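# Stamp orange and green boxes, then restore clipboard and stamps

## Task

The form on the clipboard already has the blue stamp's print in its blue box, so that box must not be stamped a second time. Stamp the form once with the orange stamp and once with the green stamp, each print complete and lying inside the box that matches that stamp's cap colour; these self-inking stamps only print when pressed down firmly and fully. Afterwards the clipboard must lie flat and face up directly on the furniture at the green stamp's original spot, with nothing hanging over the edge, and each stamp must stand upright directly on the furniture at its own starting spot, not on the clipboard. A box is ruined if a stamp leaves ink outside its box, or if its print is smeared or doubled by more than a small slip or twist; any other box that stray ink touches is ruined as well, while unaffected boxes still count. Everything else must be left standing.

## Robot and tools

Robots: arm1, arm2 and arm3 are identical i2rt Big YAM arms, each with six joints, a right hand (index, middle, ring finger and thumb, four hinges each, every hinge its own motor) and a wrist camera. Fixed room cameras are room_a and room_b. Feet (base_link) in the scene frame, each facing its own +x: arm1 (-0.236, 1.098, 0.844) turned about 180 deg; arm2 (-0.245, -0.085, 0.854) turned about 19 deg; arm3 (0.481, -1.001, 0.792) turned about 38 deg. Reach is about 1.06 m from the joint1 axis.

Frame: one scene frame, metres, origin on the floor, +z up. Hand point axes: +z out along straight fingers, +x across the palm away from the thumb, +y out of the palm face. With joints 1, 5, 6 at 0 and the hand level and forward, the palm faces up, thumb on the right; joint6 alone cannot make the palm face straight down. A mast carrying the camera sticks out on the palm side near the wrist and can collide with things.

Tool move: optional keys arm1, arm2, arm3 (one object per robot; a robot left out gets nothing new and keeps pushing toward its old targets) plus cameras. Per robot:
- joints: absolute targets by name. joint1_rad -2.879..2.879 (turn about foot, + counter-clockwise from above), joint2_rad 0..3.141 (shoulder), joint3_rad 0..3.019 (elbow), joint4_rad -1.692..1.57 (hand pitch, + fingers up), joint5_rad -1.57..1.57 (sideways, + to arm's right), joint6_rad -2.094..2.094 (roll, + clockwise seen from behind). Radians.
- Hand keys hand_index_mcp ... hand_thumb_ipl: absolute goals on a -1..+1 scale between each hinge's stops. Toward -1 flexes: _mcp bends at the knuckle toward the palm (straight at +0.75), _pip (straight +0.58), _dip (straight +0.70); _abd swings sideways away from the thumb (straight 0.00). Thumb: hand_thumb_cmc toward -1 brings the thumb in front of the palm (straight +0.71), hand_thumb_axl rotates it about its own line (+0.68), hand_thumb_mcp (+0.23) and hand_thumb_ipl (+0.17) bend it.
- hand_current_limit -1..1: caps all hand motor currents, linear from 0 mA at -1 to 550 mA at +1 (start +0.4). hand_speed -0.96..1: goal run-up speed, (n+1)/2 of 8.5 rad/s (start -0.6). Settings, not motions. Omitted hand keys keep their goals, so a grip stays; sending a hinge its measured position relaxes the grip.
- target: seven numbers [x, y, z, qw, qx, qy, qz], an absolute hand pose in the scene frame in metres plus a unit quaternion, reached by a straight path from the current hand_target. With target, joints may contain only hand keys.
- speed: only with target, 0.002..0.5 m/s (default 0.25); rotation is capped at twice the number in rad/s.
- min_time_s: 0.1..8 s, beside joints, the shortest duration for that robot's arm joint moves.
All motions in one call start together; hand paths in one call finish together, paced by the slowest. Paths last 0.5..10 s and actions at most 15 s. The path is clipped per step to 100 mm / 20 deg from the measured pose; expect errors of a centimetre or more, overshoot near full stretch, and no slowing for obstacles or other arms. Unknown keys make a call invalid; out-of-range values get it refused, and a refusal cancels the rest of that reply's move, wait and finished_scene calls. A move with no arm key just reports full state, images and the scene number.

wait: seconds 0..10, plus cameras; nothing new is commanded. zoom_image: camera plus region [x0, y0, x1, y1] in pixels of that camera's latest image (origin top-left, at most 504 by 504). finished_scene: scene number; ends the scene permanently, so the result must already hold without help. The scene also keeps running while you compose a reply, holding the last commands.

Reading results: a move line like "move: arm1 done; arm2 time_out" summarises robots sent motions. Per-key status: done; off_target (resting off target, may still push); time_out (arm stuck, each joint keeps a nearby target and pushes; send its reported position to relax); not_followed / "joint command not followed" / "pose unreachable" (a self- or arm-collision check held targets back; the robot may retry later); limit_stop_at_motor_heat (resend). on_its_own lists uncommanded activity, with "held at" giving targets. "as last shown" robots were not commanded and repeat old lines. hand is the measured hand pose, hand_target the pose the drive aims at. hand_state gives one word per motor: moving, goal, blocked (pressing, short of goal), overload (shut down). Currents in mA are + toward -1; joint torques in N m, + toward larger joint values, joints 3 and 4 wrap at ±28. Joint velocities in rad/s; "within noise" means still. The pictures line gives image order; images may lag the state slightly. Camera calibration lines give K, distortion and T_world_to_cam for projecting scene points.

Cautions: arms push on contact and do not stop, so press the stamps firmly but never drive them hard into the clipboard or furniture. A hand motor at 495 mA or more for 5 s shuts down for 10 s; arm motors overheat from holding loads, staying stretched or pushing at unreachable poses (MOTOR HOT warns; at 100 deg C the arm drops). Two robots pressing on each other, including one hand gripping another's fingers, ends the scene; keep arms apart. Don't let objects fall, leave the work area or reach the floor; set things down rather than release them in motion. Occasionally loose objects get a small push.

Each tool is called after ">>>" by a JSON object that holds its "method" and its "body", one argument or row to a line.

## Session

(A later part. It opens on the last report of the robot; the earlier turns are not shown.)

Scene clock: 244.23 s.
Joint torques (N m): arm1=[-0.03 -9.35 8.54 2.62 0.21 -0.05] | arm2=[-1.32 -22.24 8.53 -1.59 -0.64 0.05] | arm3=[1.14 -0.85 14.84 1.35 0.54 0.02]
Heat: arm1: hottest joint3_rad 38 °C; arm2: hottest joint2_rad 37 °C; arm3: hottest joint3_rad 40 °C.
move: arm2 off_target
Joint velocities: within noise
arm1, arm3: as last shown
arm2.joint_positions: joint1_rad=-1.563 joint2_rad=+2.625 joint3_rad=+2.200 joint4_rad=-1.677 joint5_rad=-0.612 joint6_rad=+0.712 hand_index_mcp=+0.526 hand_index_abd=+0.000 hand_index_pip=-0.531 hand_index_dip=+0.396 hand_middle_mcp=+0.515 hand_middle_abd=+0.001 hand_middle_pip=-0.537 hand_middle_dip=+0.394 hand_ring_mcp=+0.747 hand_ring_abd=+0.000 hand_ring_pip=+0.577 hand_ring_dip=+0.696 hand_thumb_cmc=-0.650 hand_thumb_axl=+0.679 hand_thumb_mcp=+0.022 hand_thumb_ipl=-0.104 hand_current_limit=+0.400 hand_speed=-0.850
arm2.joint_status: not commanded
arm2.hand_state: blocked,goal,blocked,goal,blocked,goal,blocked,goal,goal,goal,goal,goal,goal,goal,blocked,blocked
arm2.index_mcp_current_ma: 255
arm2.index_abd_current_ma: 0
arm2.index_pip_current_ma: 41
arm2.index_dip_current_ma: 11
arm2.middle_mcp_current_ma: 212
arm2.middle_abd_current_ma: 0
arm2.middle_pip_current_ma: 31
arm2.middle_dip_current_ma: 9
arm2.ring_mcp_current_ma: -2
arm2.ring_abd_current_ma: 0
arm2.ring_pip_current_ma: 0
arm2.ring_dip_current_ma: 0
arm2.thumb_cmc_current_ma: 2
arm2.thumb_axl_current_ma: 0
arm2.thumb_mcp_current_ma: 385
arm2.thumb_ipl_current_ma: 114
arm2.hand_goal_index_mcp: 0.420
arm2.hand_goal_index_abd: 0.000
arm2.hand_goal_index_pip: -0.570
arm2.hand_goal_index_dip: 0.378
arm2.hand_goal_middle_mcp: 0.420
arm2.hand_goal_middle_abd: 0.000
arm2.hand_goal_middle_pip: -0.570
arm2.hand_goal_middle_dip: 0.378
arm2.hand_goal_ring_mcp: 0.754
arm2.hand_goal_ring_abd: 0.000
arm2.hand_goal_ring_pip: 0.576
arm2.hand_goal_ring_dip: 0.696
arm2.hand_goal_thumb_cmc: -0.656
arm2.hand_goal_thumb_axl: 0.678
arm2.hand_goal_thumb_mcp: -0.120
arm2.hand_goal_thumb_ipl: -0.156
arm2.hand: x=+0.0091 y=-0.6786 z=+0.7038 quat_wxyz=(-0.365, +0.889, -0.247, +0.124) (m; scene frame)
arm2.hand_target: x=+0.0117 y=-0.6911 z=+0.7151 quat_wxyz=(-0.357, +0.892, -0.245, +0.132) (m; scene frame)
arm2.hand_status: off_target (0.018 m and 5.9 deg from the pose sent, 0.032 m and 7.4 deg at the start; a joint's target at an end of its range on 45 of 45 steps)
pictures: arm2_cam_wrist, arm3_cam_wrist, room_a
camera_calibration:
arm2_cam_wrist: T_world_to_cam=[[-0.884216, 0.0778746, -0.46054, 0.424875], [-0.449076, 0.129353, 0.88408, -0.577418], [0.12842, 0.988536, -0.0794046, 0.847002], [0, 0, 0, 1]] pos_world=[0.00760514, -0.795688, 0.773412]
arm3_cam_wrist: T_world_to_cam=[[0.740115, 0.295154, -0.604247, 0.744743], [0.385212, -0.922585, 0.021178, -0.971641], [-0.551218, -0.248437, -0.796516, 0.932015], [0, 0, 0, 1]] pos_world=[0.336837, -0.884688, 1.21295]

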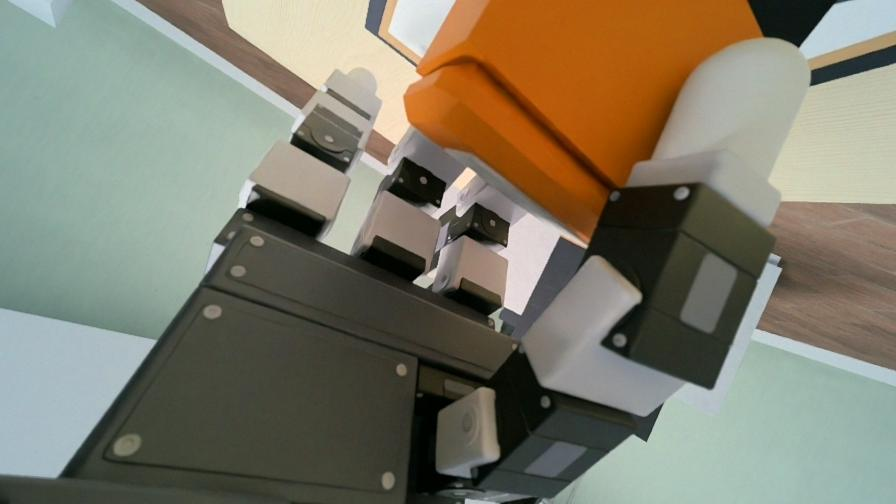

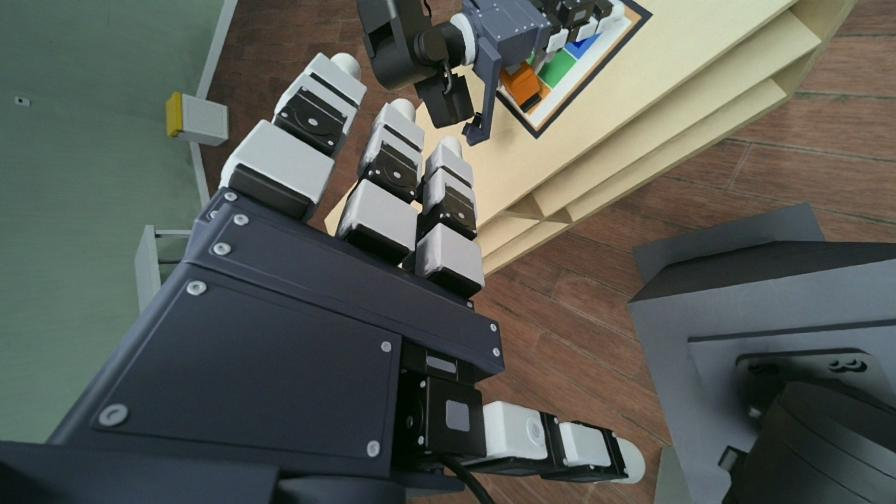

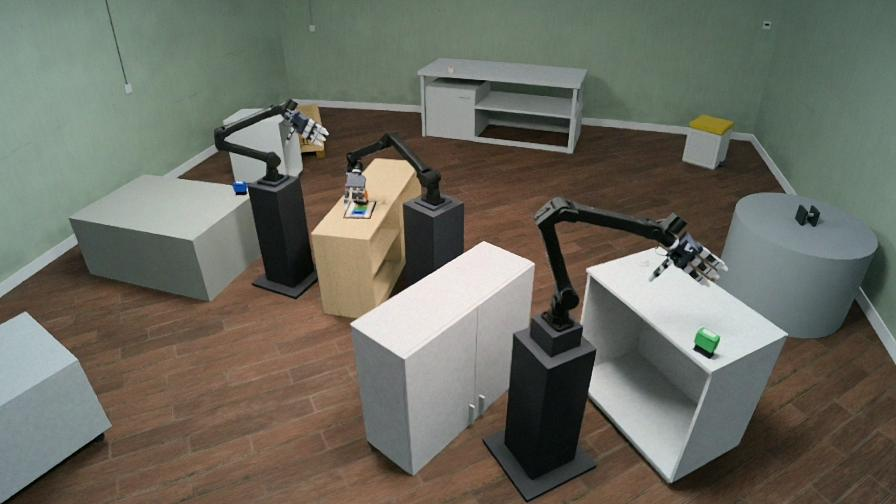

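>>> {"method": "move", "body": {
  "arm2": {"target": [0.007, -0.689, 0.705, 0.4161, -0.8926, 0.1574, -0.0734], "speed": 0.06},
  "cameras": ["arm2_cam_wrist", "arm3_cam_wrist", "room_a"]
}}

>>> {"method": "zoom_image", "body": {
  "camera": "room_a",
  "region": [320, 150, 420, 230]
}}

>>> {"method": "zoom_image", "body": {
  "camera": "arm3_cam_wrist",
  "region": [480, 30, 600, 140]
}}

Scene clock: 263.10 s.
Joint torques (N m): arm1=[-0.03 -9.29 8.58 2.59 0.21 -0.04] | arm2=[-0.67 -22.48 6.35 -1.58 -0.31 -0.01] | arm3=[0.5 -1.26 14.94 1.31 0.53 0]
Heat: arm1: hottest joint3_rad 38 °C; arm2: hottest joint2_rad 37 °C; arm3: hottest joint3_rad 41 °C.
move: arm2 off_target
Joint velocities: within noise
arm1, arm3: as last shown
arm2.joint_positions: joint1_rad=-1.563 joint2_rad=+2.625 joint3_rad=+2.200 joint4_rad=-1.677 joint5_rad=-0.522 joint6_rad=+0.588 hand_index_mcp=+0.526 hand_index_abd=+0.000 hand_index_pip=-0.531 hand_index_dip=+0.396 hand_middle_mcp=+0.515 hand_middle_abd=+0.001 hand_middle_pip=-0.537 hand_middle_dip=+0.394 hand_ring_mcp=+0.747 hand_ring_abd=+0.000 hand_ring_pip=+0.577 hand_ring_dip=+0.696 hand_thumb_cmc=-0.650 hand_thumb_axl=+0.679 hand_thumb_mcp=+0.022 hand_thumb_ipl=-0.104 hand_current_limit=+0.400 hand_speed=-0.850
arm2.joint_status: not commanded
arm2.hand_state: blocked,goal,blocked,goal,blocked,goal,blocked,goal,goal,goal,goal,goal,goal,goal,blocked,blocked
arm2.index_mcp_current_ma: 255
arm2.index_abd_current_ma: 0
arm2.index_pip_current_ma: 41
arm2.index_dip_current_ma: 11
arm2.middle_mcp_current_ma: 212
arm2.middle_abd_current_ma: 0
arm2.middle_pip_current_ma: 31
arm2.middle_dip_current_ma: 9
arm2.ring_mcp_current_ma: -2
arm2.ring_abd_current_ma: 0
arm2.ring_pip_current_ma: 0
arm2.ring_dip_current_ma: 0
arm2.thumb_cmc_current_ma: 2
arm2.thumb_axl_current_ma: 0
arm2.thumb_mcp_current_ma: 385
arm2.thumb_ipl_current_ma: 114
arm2.hand_goal_index_mcp: 0.420
arm2.hand_goal_index_abd: 0.000
arm2.hand_goal_index_pip: -0.570
arm2.hand_goal_index_dip: 0.378
arm2.hand_goal_middle_mcp: 0.420
arm2.hand_goal_middle_abd: 0.000
arm2.hand_goal_middle_pip: -0.570
arm2.hand_goal_middle_dip: 0.378
arm2.hand_goal_ring_mcp: 0.754
arm2.hand_goal_ring_abd: 0.000
arm2.hand_goal_ring_pip: 0.576
arm2.hand_goal_ring_dip: 0.696
arm2.hand_goal_thumb_cmc: -0.656
arm2.hand_goal_thumb_axl: 0.678
arm2.hand_goal_thumb_mcp: -0.120
arm2.hand_goal_thumb_ipl: -0.156
arm2.hand: x=+0.0013 y=-0.6895 z=+0.6998 quat_wxyz=(-0.340, +0.916, -0.182, +0.107) (m; scene frame)
arm2.hand_target: x=+0.0068 y=-0.6884 z=+0.7048 quat_wxyz=(-0.342, +0.918, -0.173, +0.104) (m; scene frame)
arm2.hand_status: off_target (0.008 m and 10.3 deg from the pose sent, 0.011 m and 13.2 deg at the start; a joint's target at an end of its range on 80 of 80 steps)
pictures: arm2_cam_wrist, arm3_cam_wrist, room_a
camera_calibration:
arm2_cam_wrist: T_world_to_cam=[[-0.884537, -0.0754571, -0.460326, 0.311158], [-0.466423, 0.129257, 0.875067, -0.569678], [-0.00652984, 0.988736, -0.149527, 0.907803], [0, 0, 0, 1]] pos_world=[0.0154475, -0.800464, 0.777481]
arm3_cam_wrist: T_world_to_cam=[[0.740115, 0.295154, -0.604247, 0.744743], [0.385212, -0.922585, 0.021178, -0.971641], [-0.551218, -0.248437, -0.796516, 0.932015], [0, 0, 0, 1]] pos_world=[0.336837, -0.884688, 1.21295]

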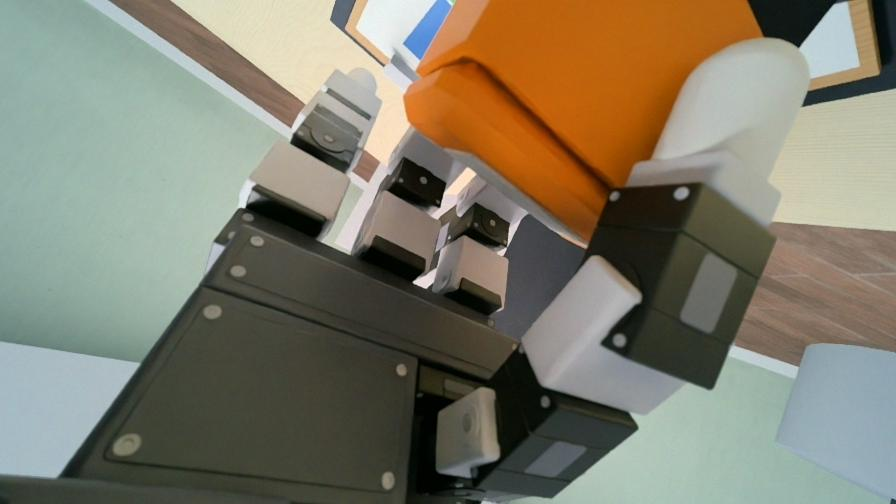

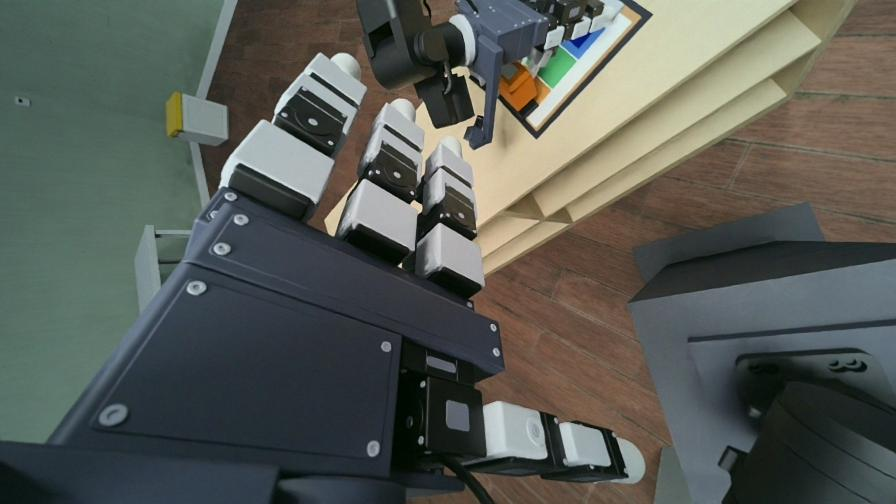

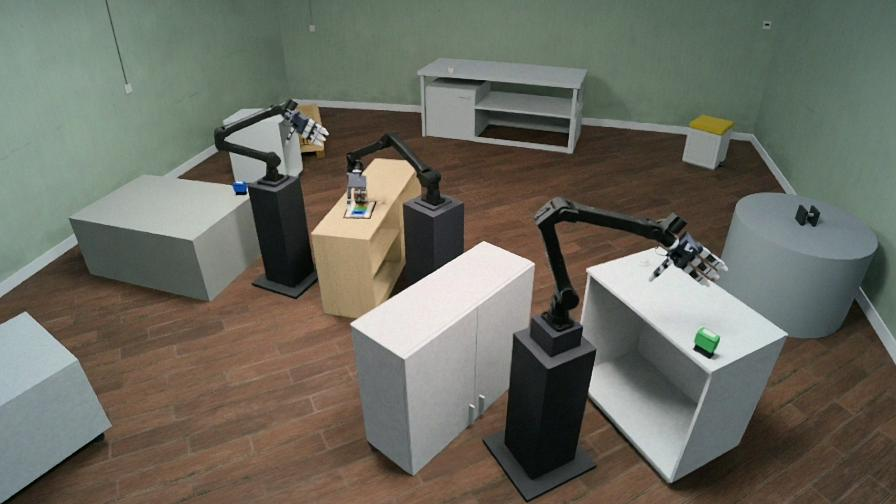

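Scaled by 5.040 from the camera's 896x504 image, which has a finer 1280x720 frame.

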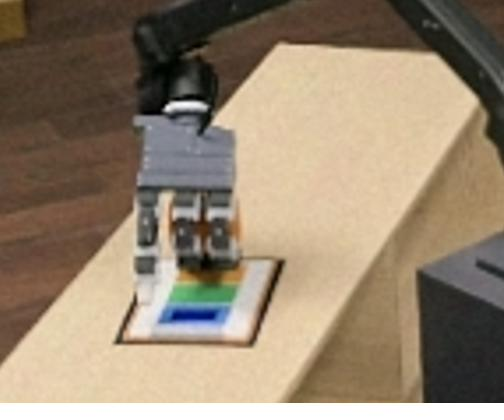

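Scaled by 4.200 from the camera's 896x504 image, which has a finer 1280x720 frame.

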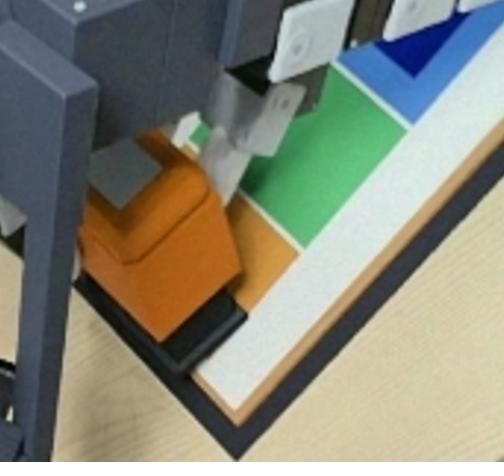

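>>> {"method": "move", "body": {
  "arm2": {"target": [0.010, -0.674, 0.694, 0.4161, -0.8926, 0.1574, -0.0734], "speed": 0.06},
  "cameras": ["arm2_cam_wrist", "arm3_cam_wrist", "room_a"]
}}

>>> {"method": "zoom_image", "body": {
  "camera": "arm3_cam_wrist",
  "region": [480, 30, 600, 140]
}}

Scene clock: 273.73 s.
Joint torques (N m): arm1=[-0.03 -9.35 8.55 2.62 0.21 -0.04] | arm2=[-0.21 -22.24 4.97 -1.59 -0.53 -0.05] | arm3=[1.08 -0.32 14.78 1.35 0.57 -0.01]
Heat: arm1: hottest joint3_rad 38 °C; arm2: hottest joint2_rad 37 °C; arm3: hottest joint3_rad 41 °C.
move: arm2 off_target
Joint velocities: within noise
arm1.joint_positions: joint1_rad=-0.367 joint2_rad=+1.209 joint3_rad=+0.966 joint4_rad=-0.324 joint5_rad=+0.201 joint6_rad=+1.681 hand_index_mcp=+0.753 hand_index_abd=+0.001 hand_index_pip=+0.577 hand_index_dip=+0.696 hand_middle_mcp=+0.753 hand_middle_abd=+0.001 hand_middle_pip=+0.577 hand_middle_dip=+0.696 hand_ring_mcp=+0.753 hand_ring_abd=+0.001 hand_ring_pip=+0.577 hand_ring_dip=+0.696 hand_thumb_cmc=+0.714 hand_thumb_axl=+0.677 hand_thumb_mcp=+0.225 hand_thumb_ipl=+0.168 hand_current_limit=+0.400 hand_speed=-0.600
arm1.joint_status: not commanded
arm1.hand_state: goal,goal,goal,goal,goal,goal,goal,goal,goal,goal,goal,goal,goal,goal,goal,goal
arm1.index_mcp_current_ma: 0
arm1.index_abd_current_ma: 0
arm1.index_pip_current_ma: 0
arm1.index_dip_current_ma: 0
arm1.middle_mcp_current_ma: 0
arm1.middle_abd_current_ma: 0
arm1.middle_pip_current_ma: 0
arm1.middle_dip_current_ma: 0
arm1.ring_mcp_current_ma: 0
arm1.ring_abd_current_ma: 0
arm1.ring_pip_current_ma: 0
arm1.ring_dip_current_ma: 0
arm1.thumb_cmc_current_ma: 0
arm1.thumb_axl_current_ma: 0
arm1.thumb_mcp_current_ma: 0
arm1.thumb_ipl_current_ma: 0
arm1.hand_goal_index_mcp: 0.754
arm1.hand_goal_index_abd: 0.000
arm1.hand_goal_index_pip: 0.576
arm1.hand_goal_index_dip: 0.696
arm1.hand_goal_middle_mcp: 0.754
arm1.hand_goal_middle_abd: 0.000
arm1.hand_goal_middle_pip: 0.576
arm1.hand_goal_middle_dip: 0.696
arm1.hand_goal_ring_mcp: 0.754
arm1.hand_goal_ring_abd: 0.000
arm1.hand_goal_ring_pip: 0.576
arm1.hand_goal_ring_dip: 0.696
arm1.hand_goal_thumb_cmc: 0.714
arm1.hand_goal_thumb_axl: 0.678
arm1.hand_goal_thumb_mcp: 0.226
arm1.hand_goal_thumb_ipl: 0.168
arm1.hand: x=-0.6576 y=+1.3849 z=+1.1115 quat_wxyz=(-0.464, +0.254, +0.836, +0.149) (m; scene frame)
arm1.hand_target: x=-0.6598 y=+1.3898 z=+1.1200 quat_wxyz=(-0.477, +0.261, +0.826, +0.150) (m; scene frame)
arm1.hand_status: not commanded
arm2.joint_positions: joint1_rad=-1.558 joint2_rad=+2.625 joint3_rad=+2.191 joint4_rad=-1.677 joint5_rad=-0.522 joint6_rad=+0.583 hand_index_mcp=+0.521 hand_index_abd=+0.000 hand_index_pip=-0.531 hand_index_dip=+0.396 hand_middle_mcp=+0.515 hand_middle_abd=+0.001 hand_middle_pip=-0.533 hand_middle_dip=+0.395 hand_ring_mcp=+0.747 hand_ring_abd=+0.000 hand_ring_pip=+0.577 hand_ring_dip=+0.696 hand_thumb_cmc=-0.657 hand_thumb_axl=+0.678 hand_thumb_mcp=+0.022 hand_thumb_ipl=-0.104 hand_current_limit=+0.400 hand_speed=-0.850
arm2.joint_status: not commanded
arm2.hand_state: blocked,goal,blocked,goal,blocked,goal,blocked,goal,goal,goal,goal,goal,goal,goal,blocked,blocked
arm2.index_mcp_current_ma: 232
arm2.index_abd_current_ma: 0
arm2.index_pip_current_ma: 41
arm2.index_dip_current_ma: 11
arm2.middle_mcp_current_ma: 212
arm2.middle_abd_current_ma: 0
arm2.middle_pip_current_ma: 38
arm2.middle_dip_current_ma: 10
arm2.ring_mcp_current_ma: -2
arm2.ring_abd_current_ma: 0
arm2.ring_pip_current_ma: 0
arm2.ring_dip_current_ma: 0
arm2.thumb_cmc_current_ma: 0
arm2.thumb_axl_current_ma: 0
arm2.thumb_mcp_current_ma: 385
arm2.thumb_ipl_current_ma: 114
arm2.hand_goal_index_mcp: 0.420
arm2.hand_goal_index_abd: 0.000
arm2.hand_goal_index_pip: -0.570
arm2.hand_goal_index_dip: 0.378
arm2.hand_goal_middle_mcp: 0.420
arm2.hand_goal_middle_abd: 0.000
arm2.hand_goal_middle_pip: -0.570
arm2.hand_goal_middle_dip: 0.378
arm2.hand_goal_ring_mcp: 0.754
arm2.hand_goal_ring_abd: 0.000
arm2.hand_goal_ring_pip: 0.576
arm2.hand_goal_ring_dip: 0.696
arm2.hand_goal_thumb_cmc: -0.656
arm2.hand_goal_thumb_axl: 0.678
arm2.hand_goal_thumb_mcp: -0.120
arm2.hand_goal_thumb_ipl: -0.156
arm2.hand: x=+0.0031 y=-0.6849 z=+0.6973 quat_wxyz=(-0.344, +0.916, -0.179, +0.105) (m; scene frame)
arm2.hand_target: x=+0.0098 y=-0.6735 z=+0.6939 quat_wxyz=(-0.357, +0.913, -0.170, +0.098) (m; scene frame)
arm2.hand_status: off_target (0.013 m and 9.7 deg from the pose sent, 0.019 m and 10.3 deg at the start; a joint's target at an end of its range on 58 of 58 steps)
arm3: as last shown
pictures: arm2_cam_wrist, arm3_cam_wrist, room_a
camera_calibration:
arm2_cam_wrist: T_world_to_cam=[[-0.88401, -0.0793639, -0.460682, 0.309443], [-0.467235, 0.118934, 0.876097, -0.574982], [-0.0147397, 0.989725, -0.142221, 0.898537], [0, 0, 0, 1]] pos_world=[0.0181433, -0.796361, 0.774085]
arm3_cam_wrist: T_world_to_cam=[[0.740115, 0.295154, -0.604247, 0.744743], [0.385212, -0.922585, 0.021178, -0.971641], [-0.551218, -0.248437, -0.796516, 0.932015], [0, 0, 0, 1]] pos_world=[0.336837, -0.884688, 1.21295]

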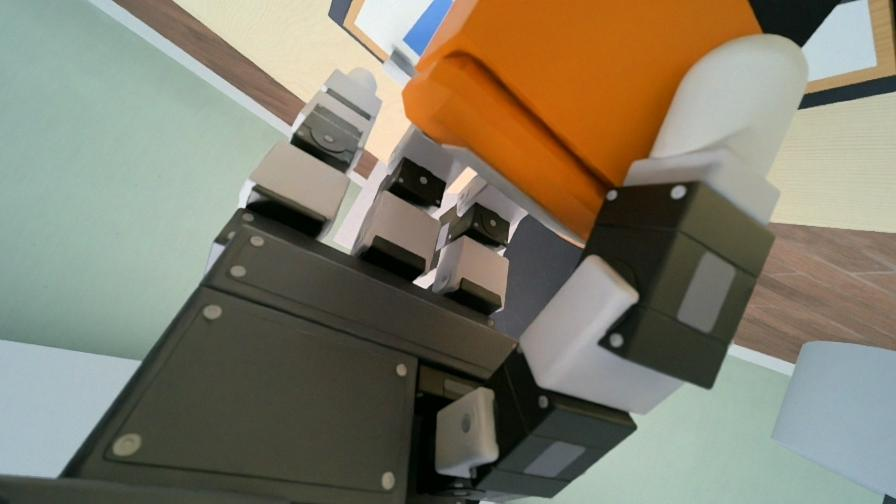

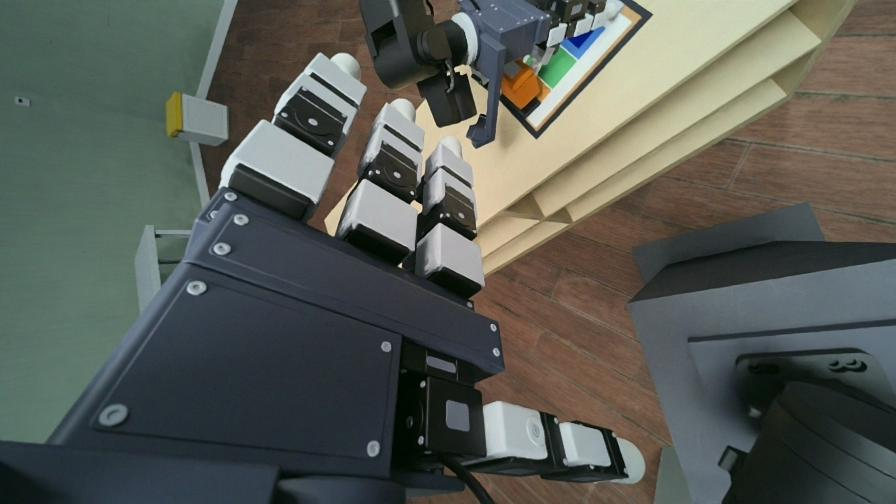

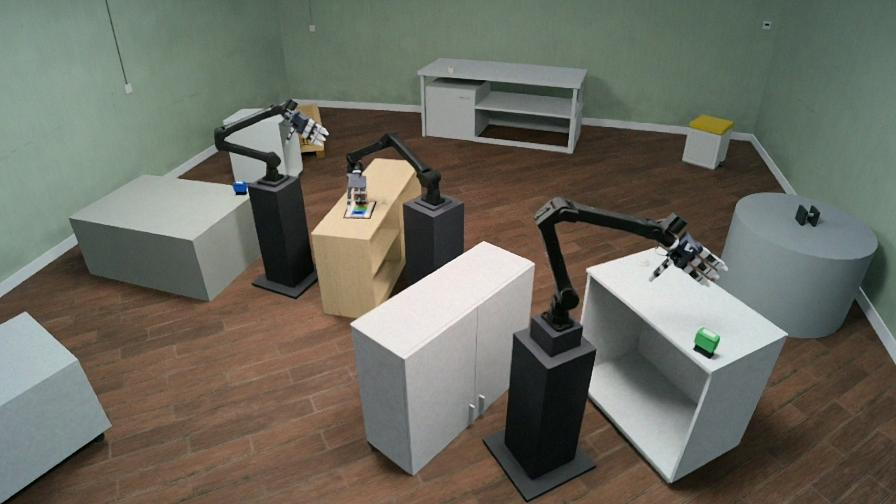

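Scaled by 4.200 from the camera's 896x504 image, which has a finer 1280x720 frame.

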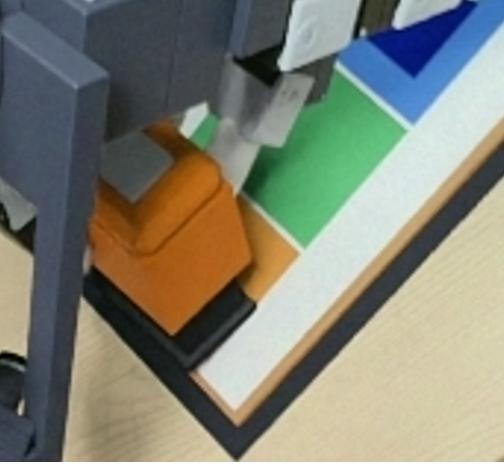

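>>> {"method": "move", "body": {
  "arm2": {"target": [0.013, -0.672, 0.735, 0.4161, -0.8926, 0.1574, -0.0734], "speed": 0.06}
}}

Scene clock: 278.83 s.
Joint torques (N m): arm1=[-0.03 -9.41 8.58 2.61 0.21 -0.03] | arm2=[-0.38 -25 5.37 -1.65 -0.61 0.16] | arm3=[0.62 -0.79 14.6 1.26 0.53 -0.01]
Heat: arm1: hottest joint3_rad 38 °C; arm2: hottest joint2_rad 38 °C; arm3: hottest joint3_rad 41 °C.
move: arm2 off_target
Joint velocities: within noise
arm1: as last shown
arm2.joint_positions: joint1_rad=-1.549 joint2_rad=+2.577 joint3_rad=+2.126 joint4_rad=-1.677 joint5_rad=-0.522 joint6_rad=+0.582 hand_index_mcp=+0.519 hand_index_abd=+0.000 hand_index_pip=-0.527 hand_index_dip=+0.396 hand_middle_mcp=+0.515 hand_middle_abd=+0.001 hand_middle_pip=-0.533 hand_middle_dip=+0.395 hand_ring_mcp=+0.747 hand_ring_abd=+0.000 hand_ring_pip=+0.577 hand_ring_dip=+0.696 hand_thumb_cmc=-0.655 hand_thumb_axl=+0.678 hand_thumb_mcp=+0.022 hand_thumb_ipl=-0.104 hand_current_limit=+0.400 hand_speed=-0.850
arm2.joint_status: not commanded
arm2.hand_state: blocked,goal,blocked,goal,blocked,goal,blocked,goal,goal,goal,goal,goal,goal,goal,blocked,blocked
arm2.index_mcp_current_ma: 224
arm2.index_abd_current_ma: 0
arm2.index_pip_current_ma: 50
arm2.index_dip_current_ma: 11
arm2.middle_mcp_current_ma: 212
arm2.middle_abd_current_ma: 0
arm2.middle_pip_current_ma: 38
arm2.middle_dip_current_ma: 10
arm2.ring_mcp_current_ma: -2
arm2.ring_abd_current_ma: 0
arm2.ring_pip_current_ma: 0
arm2.ring_dip_current_ma: 0
arm2.thumb_cmc_current_ma: 0
arm2.thumb_axl_current_ma: 0
arm2.thumb_mcp_current_ma: 385
arm2.thumb_ipl_current_ma: 114
arm2.hand_goal_index_mcp: 0.420
arm2.hand_goal_index_abd: 0.000
arm2.hand_goal_index_pip: -0.570
arm2.hand_goal_index_dip: 0.378
arm2.hand_goal_middle_mcp: 0.420
arm2.hand_goal_middle_abd: 0.000
arm2.hand_goal_middle_pip: -0.570
arm2.hand_goal_middle_dip: 0.378
arm2.hand_goal_ring_mcp: 0.754
arm2.hand_goal_ring_abd: 0.000
arm2.hand_goal_ring_pip: 0.576
arm2.hand_goal_ring_dip: 0.696
arm2.hand_goal_thumb_cmc: -0.656
arm2.hand_goal_thumb_axl: 0.678
arm2.hand_goal_thumb_mcp: -0.120
arm2.hand_goal_thumb_ipl: -0.156
arm2.hand: x=+0.0041 y=-0.6702 z=+0.7106 quat_wxyz=(-0.351, +0.914, -0.176, +0.100) (m; scene frame)
arm2.hand_target: x=+0.0127 y=-0.6713 z=+0.7343 quat_wxyz=(-0.346, +0.916, -0.172, +0.103) (m; scene frame)
arm2.hand_status: off_target (0.026 m and 8.7 deg from the pose sent, 0.041 m and 9.7 deg at the start; a joint's target at an end of its range on 55 of 55 steps)
arm3.joint_positions: joint1_rad=+2.527 joint2_rad=+0.504 joint3_rad=+0.729 joint4_rad=-0.916 joint5_rad=+0.585 joint6_rad=+1.954 hand_index_mcp=+0.754 hand_index_abd=+0.001 hand_index_pip=+0.577 hand_index_dip=+0.696 hand_middle_mcp=+0.754 hand_middle_abd=+0.001 hand_middle_pip=+0.577 hand_middle_dip=+0.696 hand_ring_mcp=+0.754 hand_ring_abd=+0.001 hand_ring_pip=+0.577 hand_ring_dip=+0.696 hand_thumb_cmc=+0.714 hand_thumb_axl=+0.677 hand_thumb_mcp=+0.226 hand_thumb_ipl=+0.168 hand_current_limit=+0.400 hand_speed=-0.600
arm3.joint_status: not commanded
arm3.hand_state: goal,goal,goal,goal,goal,goal,goal,goal,goal,goal,goal,goal,goal,goal,goal,goal
arm3.index_mcp_current_ma: 0
arm3.index_abd_current_ma: 0
arm3.index_pip_current_ma: 0
arm3.index_dip_current_ma: 0
arm3.middle_mcp_current_ma: 0
arm3.middle_abd_current_ma: 0
arm3.middle_pip_current_ma: 0
arm3.middle_dip_current_ma: 0
arm3.ring_mcp_current_ma: 0
arm3.ring_abd_current_ma: 0
arm3.ring_pip_current_ma: 0
arm3.ring_dip_current_ma: 0
arm3.thumb_cmc_current_ma: 0
arm3.thumb_axl_current_ma: 0
arm3.thumb_mcp_current_ma: 0
arm3.thumb_ipl_current_ma: 0
arm3.hand_goal_index_mcp: 0.754
arm3.hand_goal_index_abd: 0.000
arm3.hand_goal_index_pip: 0.576
arm3.hand_goal_index_dip: 0.696
arm3.hand_goal_middle_mcp: 0.754
arm3.hand_goal_middle_abd: 0.000
arm3.hand_goal_middle_pip: 0.576
arm3.hand_goal_middle_dip: 0.696
arm3.hand_goal_ring_mcp: 0.754
arm3.hand_goal_ring_abd: 0.000
arm3.hand_goal_ring_pip: 0.576
arm3.hand_goal_ring_dip: 0.696
arm3.hand_goal_thumb_cmc: 0.714
arm3.hand_goal_thumb_axl: 0.678
arm3.hand_goal_thumb_mcp: 0.226
arm3.hand_goal_thumb_ipl: 0.168
arm3.hand: x=+0.2720 y=-0.8571 z=+1.0944 quat_wxyz=(-0.454, +0.263, +0.835, +0.166) (m; scene frame)
arm3.hand_target: x=+0.2706 y=-0.8594 z=+1.1193 quat_wxyz=(-0.476, +0.268, +0.824, +0.154) (m; scene frame)
arm3.hand_status: not commanded
pictures: none

>>> {"method": "move", "body": {
  "arm2": {"target": [0.016, -0.676, 0.702, 0.4161, -0.8926, 0.1574, -0.0734], "speed": 0.06},
  "cameras": ["arm3_cam_wrist"]
}}

>>> {"method": "zoom_image", "body": {
  "camera": "arm3_cam_wrist",
  "region": [480, 30, 600, 140]
}}

Scene clock: 282.03 s.
Joint torques (N m): arm1=[-0.03 -9.29 8.57 2.61 0.21 -0.04] | arm2=[-0.56 -21.42 8.27 -1.54 -0.59 0.09] | arm3=[1.61 -0.97 14.89 1.55 0.57 0.02]
Heat: arm1: hottest joint3_rad 38 °C; arm2: hottest joint2_rad 38 °C; arm3: hottest joint3_rad 41 °C.
move: arm2 off_target
Joint velocities: within noise
arm1, arm3: as last shown
arm2.joint_positions: joint1_rad=-1.548 joint2_rad=+2.606 joint3_rad=+2.147 joint4_rad=-1.680 joint5_rad=-0.524 joint6_rad=+0.582 hand_index_mcp=+0.517 hand_index_abd=+0.000 hand_index_pip=-0.526 hand_index_dip=+0.396 hand_middle_mcp=+0.513 hand_middle_abd=+0.001 hand_middle_pip=-0.533 hand_middle_dip=+0.394 hand_ring_mcp=+0.747 hand_ring_abd=+0.000 hand_ring_pip=+0.576 hand_ring_dip=+0.696 hand_thumb_cmc=-0.653 hand_thumb_axl=+0.678 hand_thumb_mcp=+0.022 hand_thumb_ipl=-0.104 hand_current_limit=+0.400 hand_speed=-0.850
arm2.joint_status: not commanded
arm2.hand_state: blocked,goal,blocked,goal,blocked,goal,blocked,goal,goal,goal,goal,goal,goal,goal,blocked,blocked
arm2.index_mcp_current_ma: 220
arm2.index_abd_current_ma: 0
arm2.index_pip_current_ma: 52
arm2.index_dip_current_ma: 12
arm2.middle_mcp_current_ma: 204
arm2.middle_abd_current_ma: 0
arm2.middle_pip_current_ma: 38
arm2.middle_dip_current_ma: 9
arm2.ring_mcp_current_ma: -2
arm2.ring_abd_current_ma: 0
arm2.ring_pip_current_ma: 0
arm2.ring_dip_current_ma: 0
arm2.thumb_cmc_current_ma: 0
arm2.thumb_axl_current_ma: 0
arm2.thumb_mcp_current_ma: 385
arm2.thumb_ipl_current_ma: 114
arm2.hand_goal_index_mcp: 0.420
arm2.hand_goal_index_abd: 0.000
arm2.hand_goal_index_pip: -0.570
arm2.hand_goal_index_dip: 0.378
arm2.hand_goal_middle_mcp: 0.420
arm2.hand_goal_middle_abd: 0.000
arm2.hand_goal_middle_pip: -0.570
arm2.hand_goal_middle_dip: 0.378
arm2.hand_goal_ring_mcp: 0.754
arm2.hand_goal_ring_abd: 0.000
arm2.hand_goal_ring_pip: 0.576
arm2.hand_goal_ring_dip: 0.696
arm2.hand_goal_thumb_cmc: -0.656
arm2.hand_goal_thumb_axl: 0.678
arm2.hand_goal_thumb_mcp: -0.120
arm2.hand_goal_thumb_ipl: -0.156
arm2.hand: x=+0.0050 y=-0.6695 z=+0.6979 quat_wxyz=(-0.356, +0.912, -0.177, +0.097) (m; scene frame)
arm2.hand_target: x=+0.0158 y=-0.6751 z=+0.7020 quat_wxyz=(-0.353, +0.915, -0.171, +0.100) (m; scene frame)
arm2.hand_status: off_target (0.013 m and 8.0 deg from the pose sent, 0.016 m and 8.7 deg at the start; a joint's target at an end of its range on 56 of 56 steps)
pictures: arm3_cam_wrist
camera_calibration:
arm3_cam_wrist: T_world_to_cam=[[0.740115, 0.295154, -0.604247, 0.744743], [0.385212, -0.922585, 0.021178, -0.971641], [-0.551218, -0.248437, -0.796516, 0.932015], [0, 0, 0, 1]] pos_world=[0.336837, -0.884688, 1.21295]

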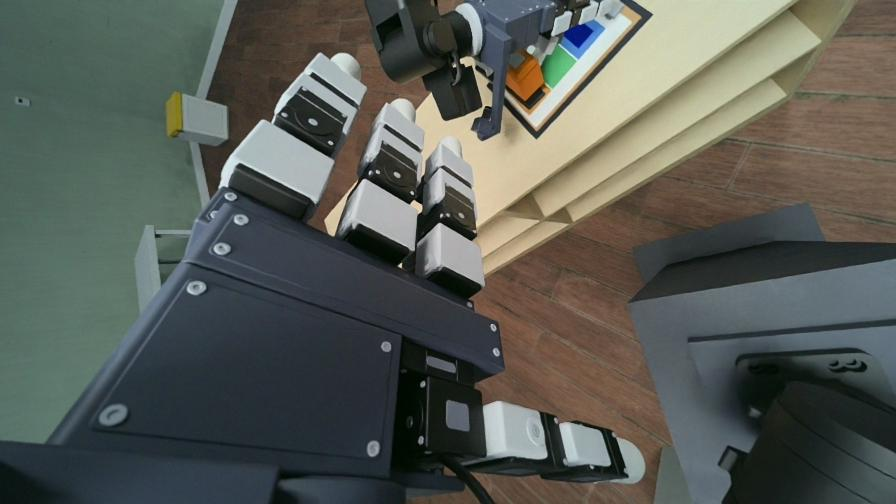

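Scaled by 4.200 from the camera's 896x504 image, which has a finer 1280x720 frame.

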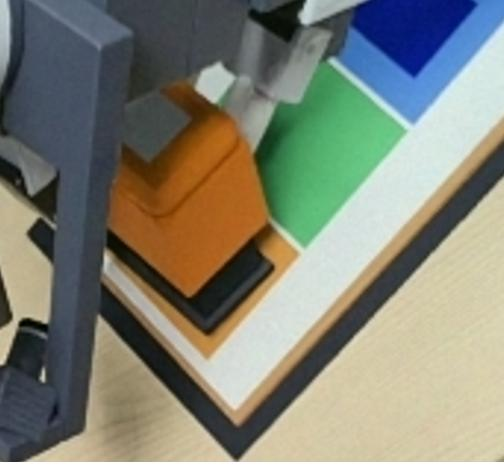

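>>> {"method": "move", "body": {
  "arm2": {"target": [0.016, -0.676, 0.690, 0.4161, -0.8926, 0.1574, -0.0734], "speed": 0.04},
  "cameras": ["arm3_cam_wrist"]
}}

>>> {"method": "zoom_image", "body": {
  "camera": "arm3_cam_wrist",
  "region": [480, 30, 600, 140]
}}

Scene clock: 286.90 s.
Joint torques (N m): arm1=[-0.09 -9.35 8.57 2.61 0.2 -0.04] | arm2=[-0.32 -20.07 8.02 -1.06 -0.57 0.05] | arm3=[0.21 -0.5 14.95 1.28 0.55 -0.02]
Heat: arm1: hottest joint3_rad 38 °C; arm2: hottest joint2_rad 38 °C; arm3: hottest joint3_rad 41 °C.
move: arm2 off_target
Joint velocities: within noise
arm1, arm3: as last shown
arm2.joint_positions: joint1_rad=-1.548 joint2_rad=+2.618 joint3_rad=+2.168 joint4_rad=-1.692 joint5_rad=-0.525 joint6_rad=+0.582 hand_index_mcp=+0.517 hand_index_abd=+0.000 hand_index_pip=-0.526 hand_index_dip=+0.396 hand_middle_mcp=+0.513 hand_middle_abd=+0.001 hand_middle_pip=-0.533 hand_middle_dip=+0.394 hand_ring_mcp=+0.747 hand_ring_abd=+0.000 hand_ring_pip=+0.576 hand_ring_dip=+0.696 hand_thumb_cmc=-0.653 hand_thumb_axl=+0.678 hand_thumb_mcp=+0.022 hand_thumb_ipl=-0.104 hand_current_limit=+0.400 hand_speed=-0.850
arm2.joint_status: not commanded
arm2.hand_state: blocked,goal,blocked,goal,blocked,goal,blocked,goal,goal,goal,goal,goal,goal,goal,blocked,blocked
arm2.index_mcp_current_ma: 220
arm2.index_abd_current_ma: 0
arm2.index_pip_current_ma: 52
arm2.index_dip_current_ma: 11
arm2.middle_mcp_current_ma: 204
arm2.middle_abd_current_ma: 0
arm2.middle_pip_current_ma: 38
arm2.middle_dip_current_ma: 9
arm2.ring_mcp_current_ma: -2
arm2.ring_abd_current_ma: 0
arm2.ring_pip_current_ma: 0
arm2.ring_dip_current_ma: 0
arm2.thumb_cmc_current_ma: 1
arm2.thumb_axl_current_ma: 0
arm2.thumb_mcp_current_ma: 385
arm2.thumb_ipl_current_ma: 114
arm2.hand_goal_index_mcp: 0.420
arm2.hand_goal_index_abd: 0.000
arm2.hand_goal_index_pip: -0.570
arm2.hand_goal_index_dip: 0.378
arm2.hand_goal_middle_mcp: 0.420
arm2.hand_goal_middle_abd: 0.000
arm2.hand_goal_middle_pip: -0.570
arm2.hand_goal_middle_dip: 0.378
arm2.hand_goal_ring_mcp: 0.754
arm2.hand_goal_ring_abd: 0.000
arm2.hand_goal_ring_pip: 0.576
arm2.hand_goal_ring_dip: 0.696
arm2.hand_goal_thumb_cmc: -0.656
arm2.hand_goal_thumb_axl: 0.678
arm2.hand_goal_thumb_mcp: -0.120
arm2.hand_goal_thumb_ipl: -0.156
arm2.hand: x=+0.0059 y=-0.6718 z=+0.6972 quat_wxyz=(-0.357, +0.912, -0.177, +0.097) (m; scene frame)
arm2.hand_target: x=+0.0158 y=-0.6751 z=+0.6900 quat_wxyz=(-0.356, +0.914, -0.170, +0.099) (m; scene frame)
arm2.hand_status: off_target (0.013 m and 7.9 deg from the pose sent, 0.015 m and 8.0 deg at the start; a joint's target at an end of its range on 70 of 70 steps)
pictures: arm3_cam_wrist
camera_calibration:
arm3_cam_wrist: T_world_to_cam=[[0.740115, 0.295154, -0.604247, 0.744743], [0.385212, -0.922585, 0.021178, -0.971641], [-0.551218, -0.248437, -0.796516, 0.932015], [0, 0, 0, 1]] pos_world=[0.336837, -0.884688, 1.21295]

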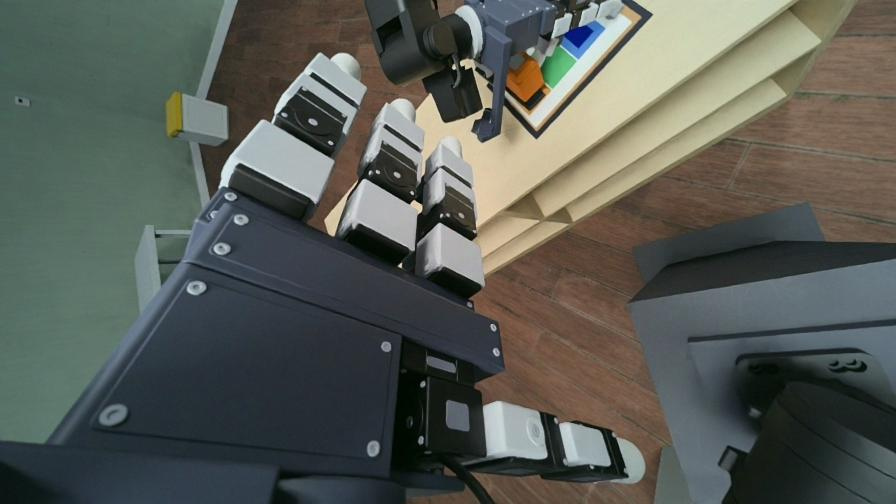

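Scaled by 4.200 from the camera's 896x504 image, which has a finer 1280x720 frame.

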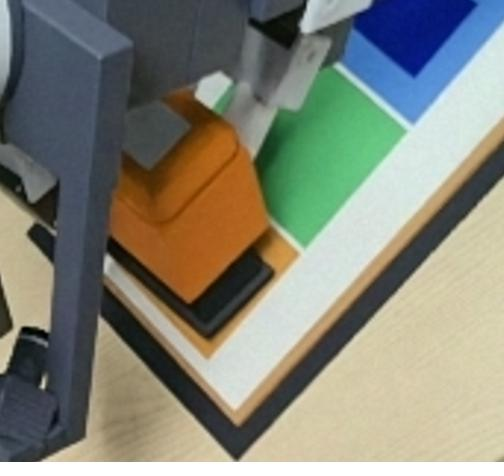

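>>> {"method": "move", "body": {
  "arm2": {"joints": {"hand_thumb_mcp": 0.17, "hand_index_mcp": 0.80, "hand_middle_mcp": 0.80}},
  "cameras": ["arm3_cam_wrist", "arm2_cam_wrist"]
}}

>>> {"method": "zoom_image", "body": {
  "camera": "arm3_cam_wrist",
  "region": [480, 30, 600, 140]
}}

Scene clock: 290.67 s.
Joint torques (N m): arm1=[-0.03 -9.35 8.57 2.59 0.21 -0.04] | arm2=[-0.44 -21.36 7.72 -1.11 -0.57 0.04] | arm3=[0.67 -0.62 14.93 1.36 0.6 -0.08]
Heat: arm1: hottest joint3_rad 38 °C; arm2: hottest joint2_rad 39 °C; arm3: hottest joint3_rad 41 °C.
move: arm2 done
Joint velocities: within noise
arm1, arm3: as last shown
arm2.joint_positions: joint1_rad=-1.548 joint2_rad=+2.633 joint3_rad=+2.171 joint4_rad=-1.692 joint5_rad=-0.525 joint6_rad=+0.582 hand_index_mcp=+0.786 hand_index_abd=+0.000 hand_index_pip=-0.564 hand_index_dip=+0.382 hand_middle_mcp=+0.786 hand_middle_abd=+0.001 hand_middle_pip=-0.565 hand_middle_dip=+0.381 hand_ring_mcp=+0.747 hand_ring_abd=+0.000 hand_ring_pip=+0.576 hand_ring_dip=+0.696 hand_thumb_cmc=-0.653 hand_thumb_axl=+0.678 hand_thumb_mcp=+0.168 hand_thumb_ipl=-0.153 hand_current_limit=+0.400 hand_speed=-0.850
arm2.joint_status: all done
arm2.hand_state: goal,goal,goal,goal,goal,goal,goal,goal,goal,goal,goal,goal,goal,goal,goal,goal
arm2.index_mcp_current_ma: -8
arm2.index_abd_current_ma: 0
arm2.index_pip_current_ma: 2
arm2.index_dip_current_ma: 1
arm2.middle_mcp_current_ma: -8
arm2.middle_abd_current_ma: 0
arm2.middle_pip_current_ma: 1
arm2.middle_dip_current_ma: 1
arm2.ring_mcp_current_ma: -2
arm2.ring_abd_current_ma: 0
arm2.ring_pip_current_ma: 0
arm2.ring_dip_current_ma: 0
arm2.thumb_cmc_current_ma: 1
arm2.thumb_axl_current_ma: 0
arm2.thumb_mcp_current_ma: -1
arm2.thumb_ipl_current_ma: 1
arm2.hand_goal_index_mcp: 0.800
arm2.hand_goal_index_abd: 0.000
arm2.hand_goal_index_pip: -0.570
arm2.hand_goal_index_dip: 0.378
arm2.hand_goal_middle_mcp: 0.800
arm2.hand_goal_middle_abd: 0.000
arm2.hand_goal_middle_pip: -0.570
arm2.hand_goal_middle_dip: 0.378
arm2.hand_goal_ring_mcp: 0.754
arm2.hand_goal_ring_abd: 0.000
arm2.hand_goal_ring_pip: 0.576
arm2.hand_goal_ring_dip: 0.696
arm2.hand_goal_thumb_cmc: -0.656
arm2.hand_goal_thumb_axl: 0.678
arm2.hand_goal_thumb_mcp: 0.170
arm2.hand_goal_thumb_ipl: -0.156
arm2.on_its_own: hand_index_pip moved -0.039 to your old target -0.570; hand_middle_pip moved -0.032 to your old target -0.570
arm2.hand: x=+0.0050 y=-0.6689 z=+0.6887 quat_wxyz=(-0.362, +0.910, -0.178, +0.094) (m; scene frame)
arm2.hand_target: x=+0.0158 y=-0.6750 z=+0.6900 quat_wxyz=(-0.356, +0.914, -0.170, +0.099) (m; scene frame)
arm2.hand_status: not commanded
pictures: arm2_cam_wrist, arm3_cam_wrist
camera_calibration:
arm2_cam_wrist: T_world_to_cam=[[-0.888899, -0.0692832, -0.452834, 0.309851], [-0.457387, 0.078931, 0.885758, -0.601975], [-0.0256255, 0.99447, -0.101851, 0.856907], [0, 0, 0, 1]] pos_world=[0.0220492, -0.783186, 0.760792]
arm3_cam_wrist: T_world_to_cam=[[0.740115, 0.295154, -0.604247, 0.744743], [0.385212, -0.922585, 0.021178, -0.971641], [-0.551218, -0.248437, -0.796516, 0.932015], [0, 0, 0, 1]] pos_world=[0.336837, -0.884688, 1.21295]

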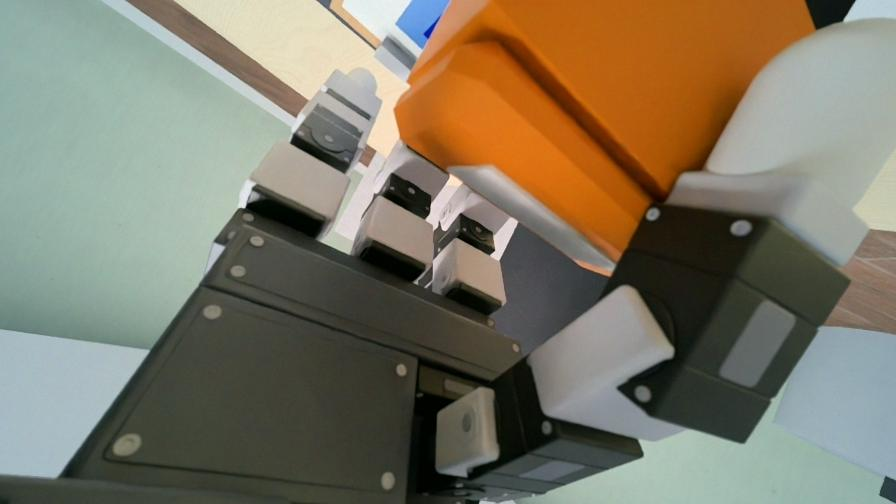

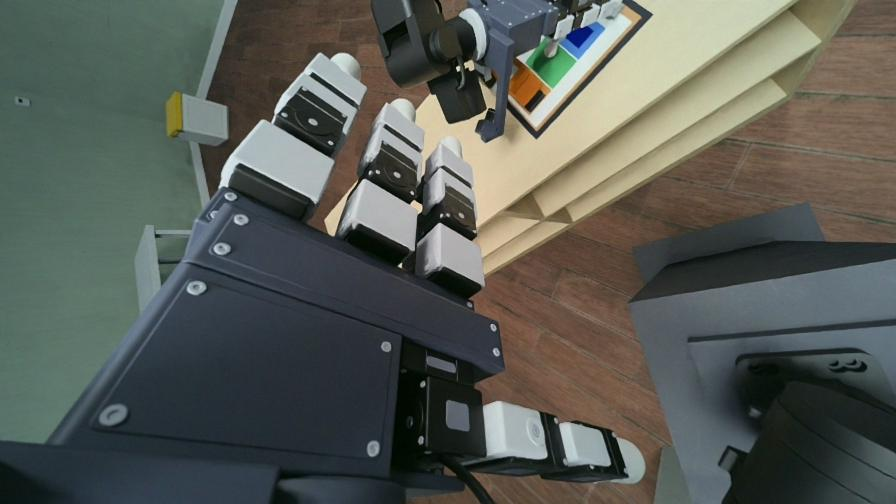

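Scaled by 4.200 from the camera's 896x504 image, which has a finer 1280x720 frame.

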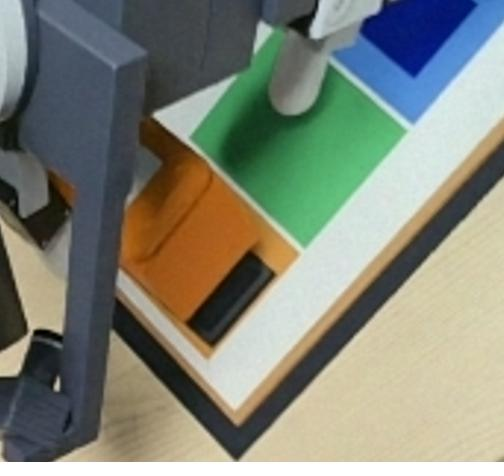

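>>> {"method": "move", "body": {
  "arm2": {"target": [0.016, -0.676, 0.81, 0.4161, -0.8926, 0.1574, -0.0734], "speed": 0.1},
  "cameras": ["arm3_cam_wrist", "arm2_cam_wrist"]
}}

>>> {"method": "zoom_image", "body": {
  "camera": "arm3_cam_wrist",
  "region": [480, 30, 600, 140]
}}

Scene clock: 295.17 s.
Joint torques (N m): arm1=[-0.03 -9.23 8.57 2.59 0.21 -0.04] | arm2=[-0.21 -23.41 5.64 -0.84 -0.63 0.2] | arm3=[1.2 -0.21 14.89 1.33 0.61 -0.03]
Heat: arm1: hottest joint3_rad 38 °C; arm2: hottest joint2_rad 39 °C; arm3: hottest joint3_rad 41 °C.
move: arm2 off_target
Joint velocities: within noise
arm1, arm3: as last shown
arm2.joint_positions: joint1_rad=-1.545 joint2_rad=+2.413 joint3_rad=+2.069 joint4_rad=-1.692 joint5_rad=-0.527 joint6_rad=+0.620 hand_index_mcp=+0.787 hand_index_abd=+0.000 hand_index_pip=-0.564 hand_index_dip=+0.382 hand_middle_mcp=+0.787 hand_middle_abd=+0.001 hand_middle_pip=-0.565 hand_middle_dip=+0.381 hand_ring_mcp=+0.747 hand_ring_abd=+0.000 hand_ring_pip=+0.576 hand_ring_dip=+0.696 hand_thumb_cmc=-0.653 hand_thumb_axl=+0.678 hand_thumb_mcp=+0.168 hand_thumb_ipl=-0.154 hand_current_limit=+0.400 hand_speed=-0.850
arm2.joint_status: not commanded
arm2.hand_state: goal,goal,goal,goal,goal,goal,goal,goal,goal,goal,goal,goal,goal,goal,goal,goal
arm2.index_mcp_current_ma: -7
arm2.index_abd_current_ma: 0
arm2.index_pip_current_ma: 2
arm2.index_dip_current_ma: 1
arm2.middle_mcp_current_ma: -7
arm2.middle_abd_current_ma: 0
arm2.middle_pip_current_ma: 1
arm2.middle_dip_current_ma: 1
arm2.ring_mcp_current_ma: -2
arm2.ring_abd_current_ma: 0
arm2.ring_pip_current_ma: 0
arm2.ring_dip_current_ma: 0
arm2.thumb_cmc_current_ma: 1
arm2.thumb_axl_current_ma: 0
arm2.thumb_mcp_current_ma: 0
arm2.thumb_ipl_current_ma: 0
arm2.hand_goal_index_mcp: 0.800
arm2.hand_goal_index_abd: 0.000
arm2.hand_goal_index_pip: -0.570
arm2.hand_goal_index_dip: 0.378
arm2.hand_goal_middle_mcp: 0.800
arm2.hand_goal_middle_abd: 0.000
arm2.hand_goal_middle_pip: -0.570
arm2.hand_goal_middle_dip: 0.378
arm2.hand_goal_ring_mcp: 0.754
arm2.hand_goal_ring_abd: 0.000
arm2.hand_goal_ring_pip: 0.576
arm2.hand_goal_ring_dip: 0.696
arm2.hand_goal_thumb_cmc: -0.656
arm2.hand_goal_thumb_axl: 0.678
arm2.hand_goal_thumb_mcp: 0.170
arm2.hand_goal_thumb_ipl: -0.156
arm2.hand: x=+0.0084 y=-0.6773 z=+0.7973 quat_wxyz=(-0.318, +0.923, -0.182, +0.117) (m; scene frame)
arm2.hand_target: x=+0.0159 y=-0.6754 z=+0.8094 quat_wxyz=(-0.315, +0.924, -0.180, +0.119) (m; scene frame)
arm2.hand_status: off_target (0.015 m and 13.1 deg from the pose sent, 0.122 m and 7.3 deg at the start; a joint's target at an end of its range on 62 of 62 steps)
pictures: arm2_cam_wrist, arm3_cam_wrist
camera_calibration:
arm2_cam_wrist: T_world_to_cam=[[-0.881158, -0.0901362, -0.464152, 0.356289], [-0.472804, 0.176687, 0.863272, -0.611759], [0.00419768, 0.980131, -0.198306, 0.943379], [0, 0, 0, 1]] pos_world=[0.0207448, -0.784431, 0.880564]
arm3_cam_wrist: T_world_to_cam=[[0.740115, 0.295154, -0.604247, 0.744743], [0.385212, -0.922585, 0.021178, -0.971641], [-0.551218, -0.248437, -0.796516, 0.932015], [0, 0, 0, 1]] pos_world=[0.336837, -0.884688, 1.21295]

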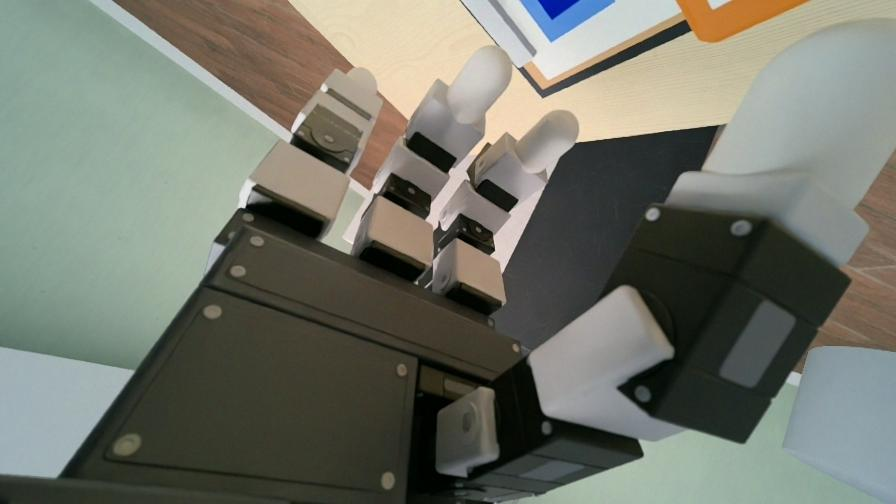

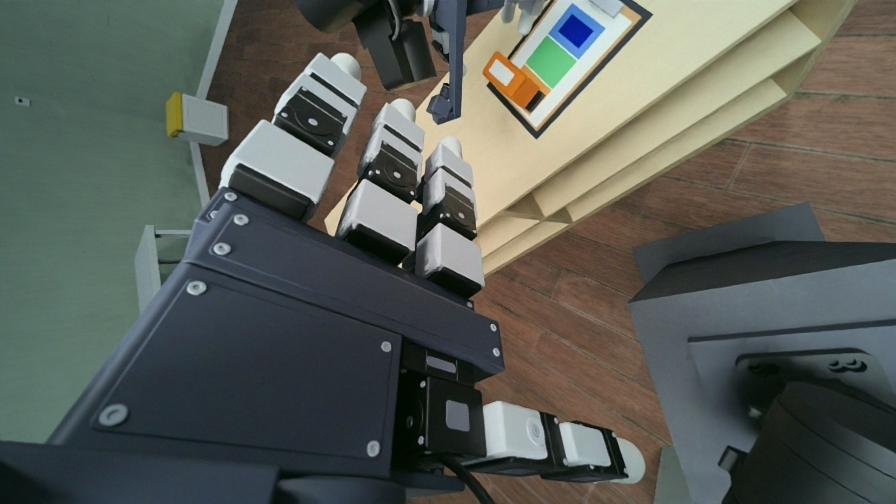

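Scaled by 4.200 from the camera's 896x504 image, which has a finer 1280x720 frame.

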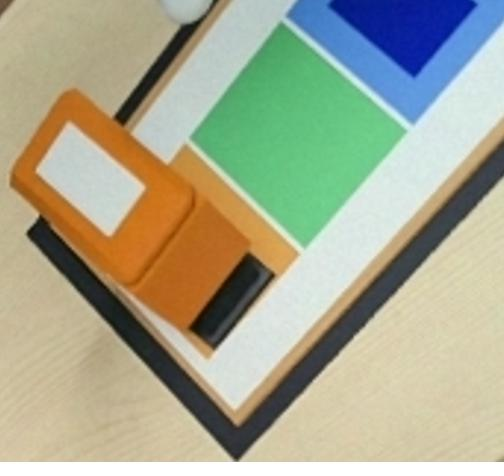

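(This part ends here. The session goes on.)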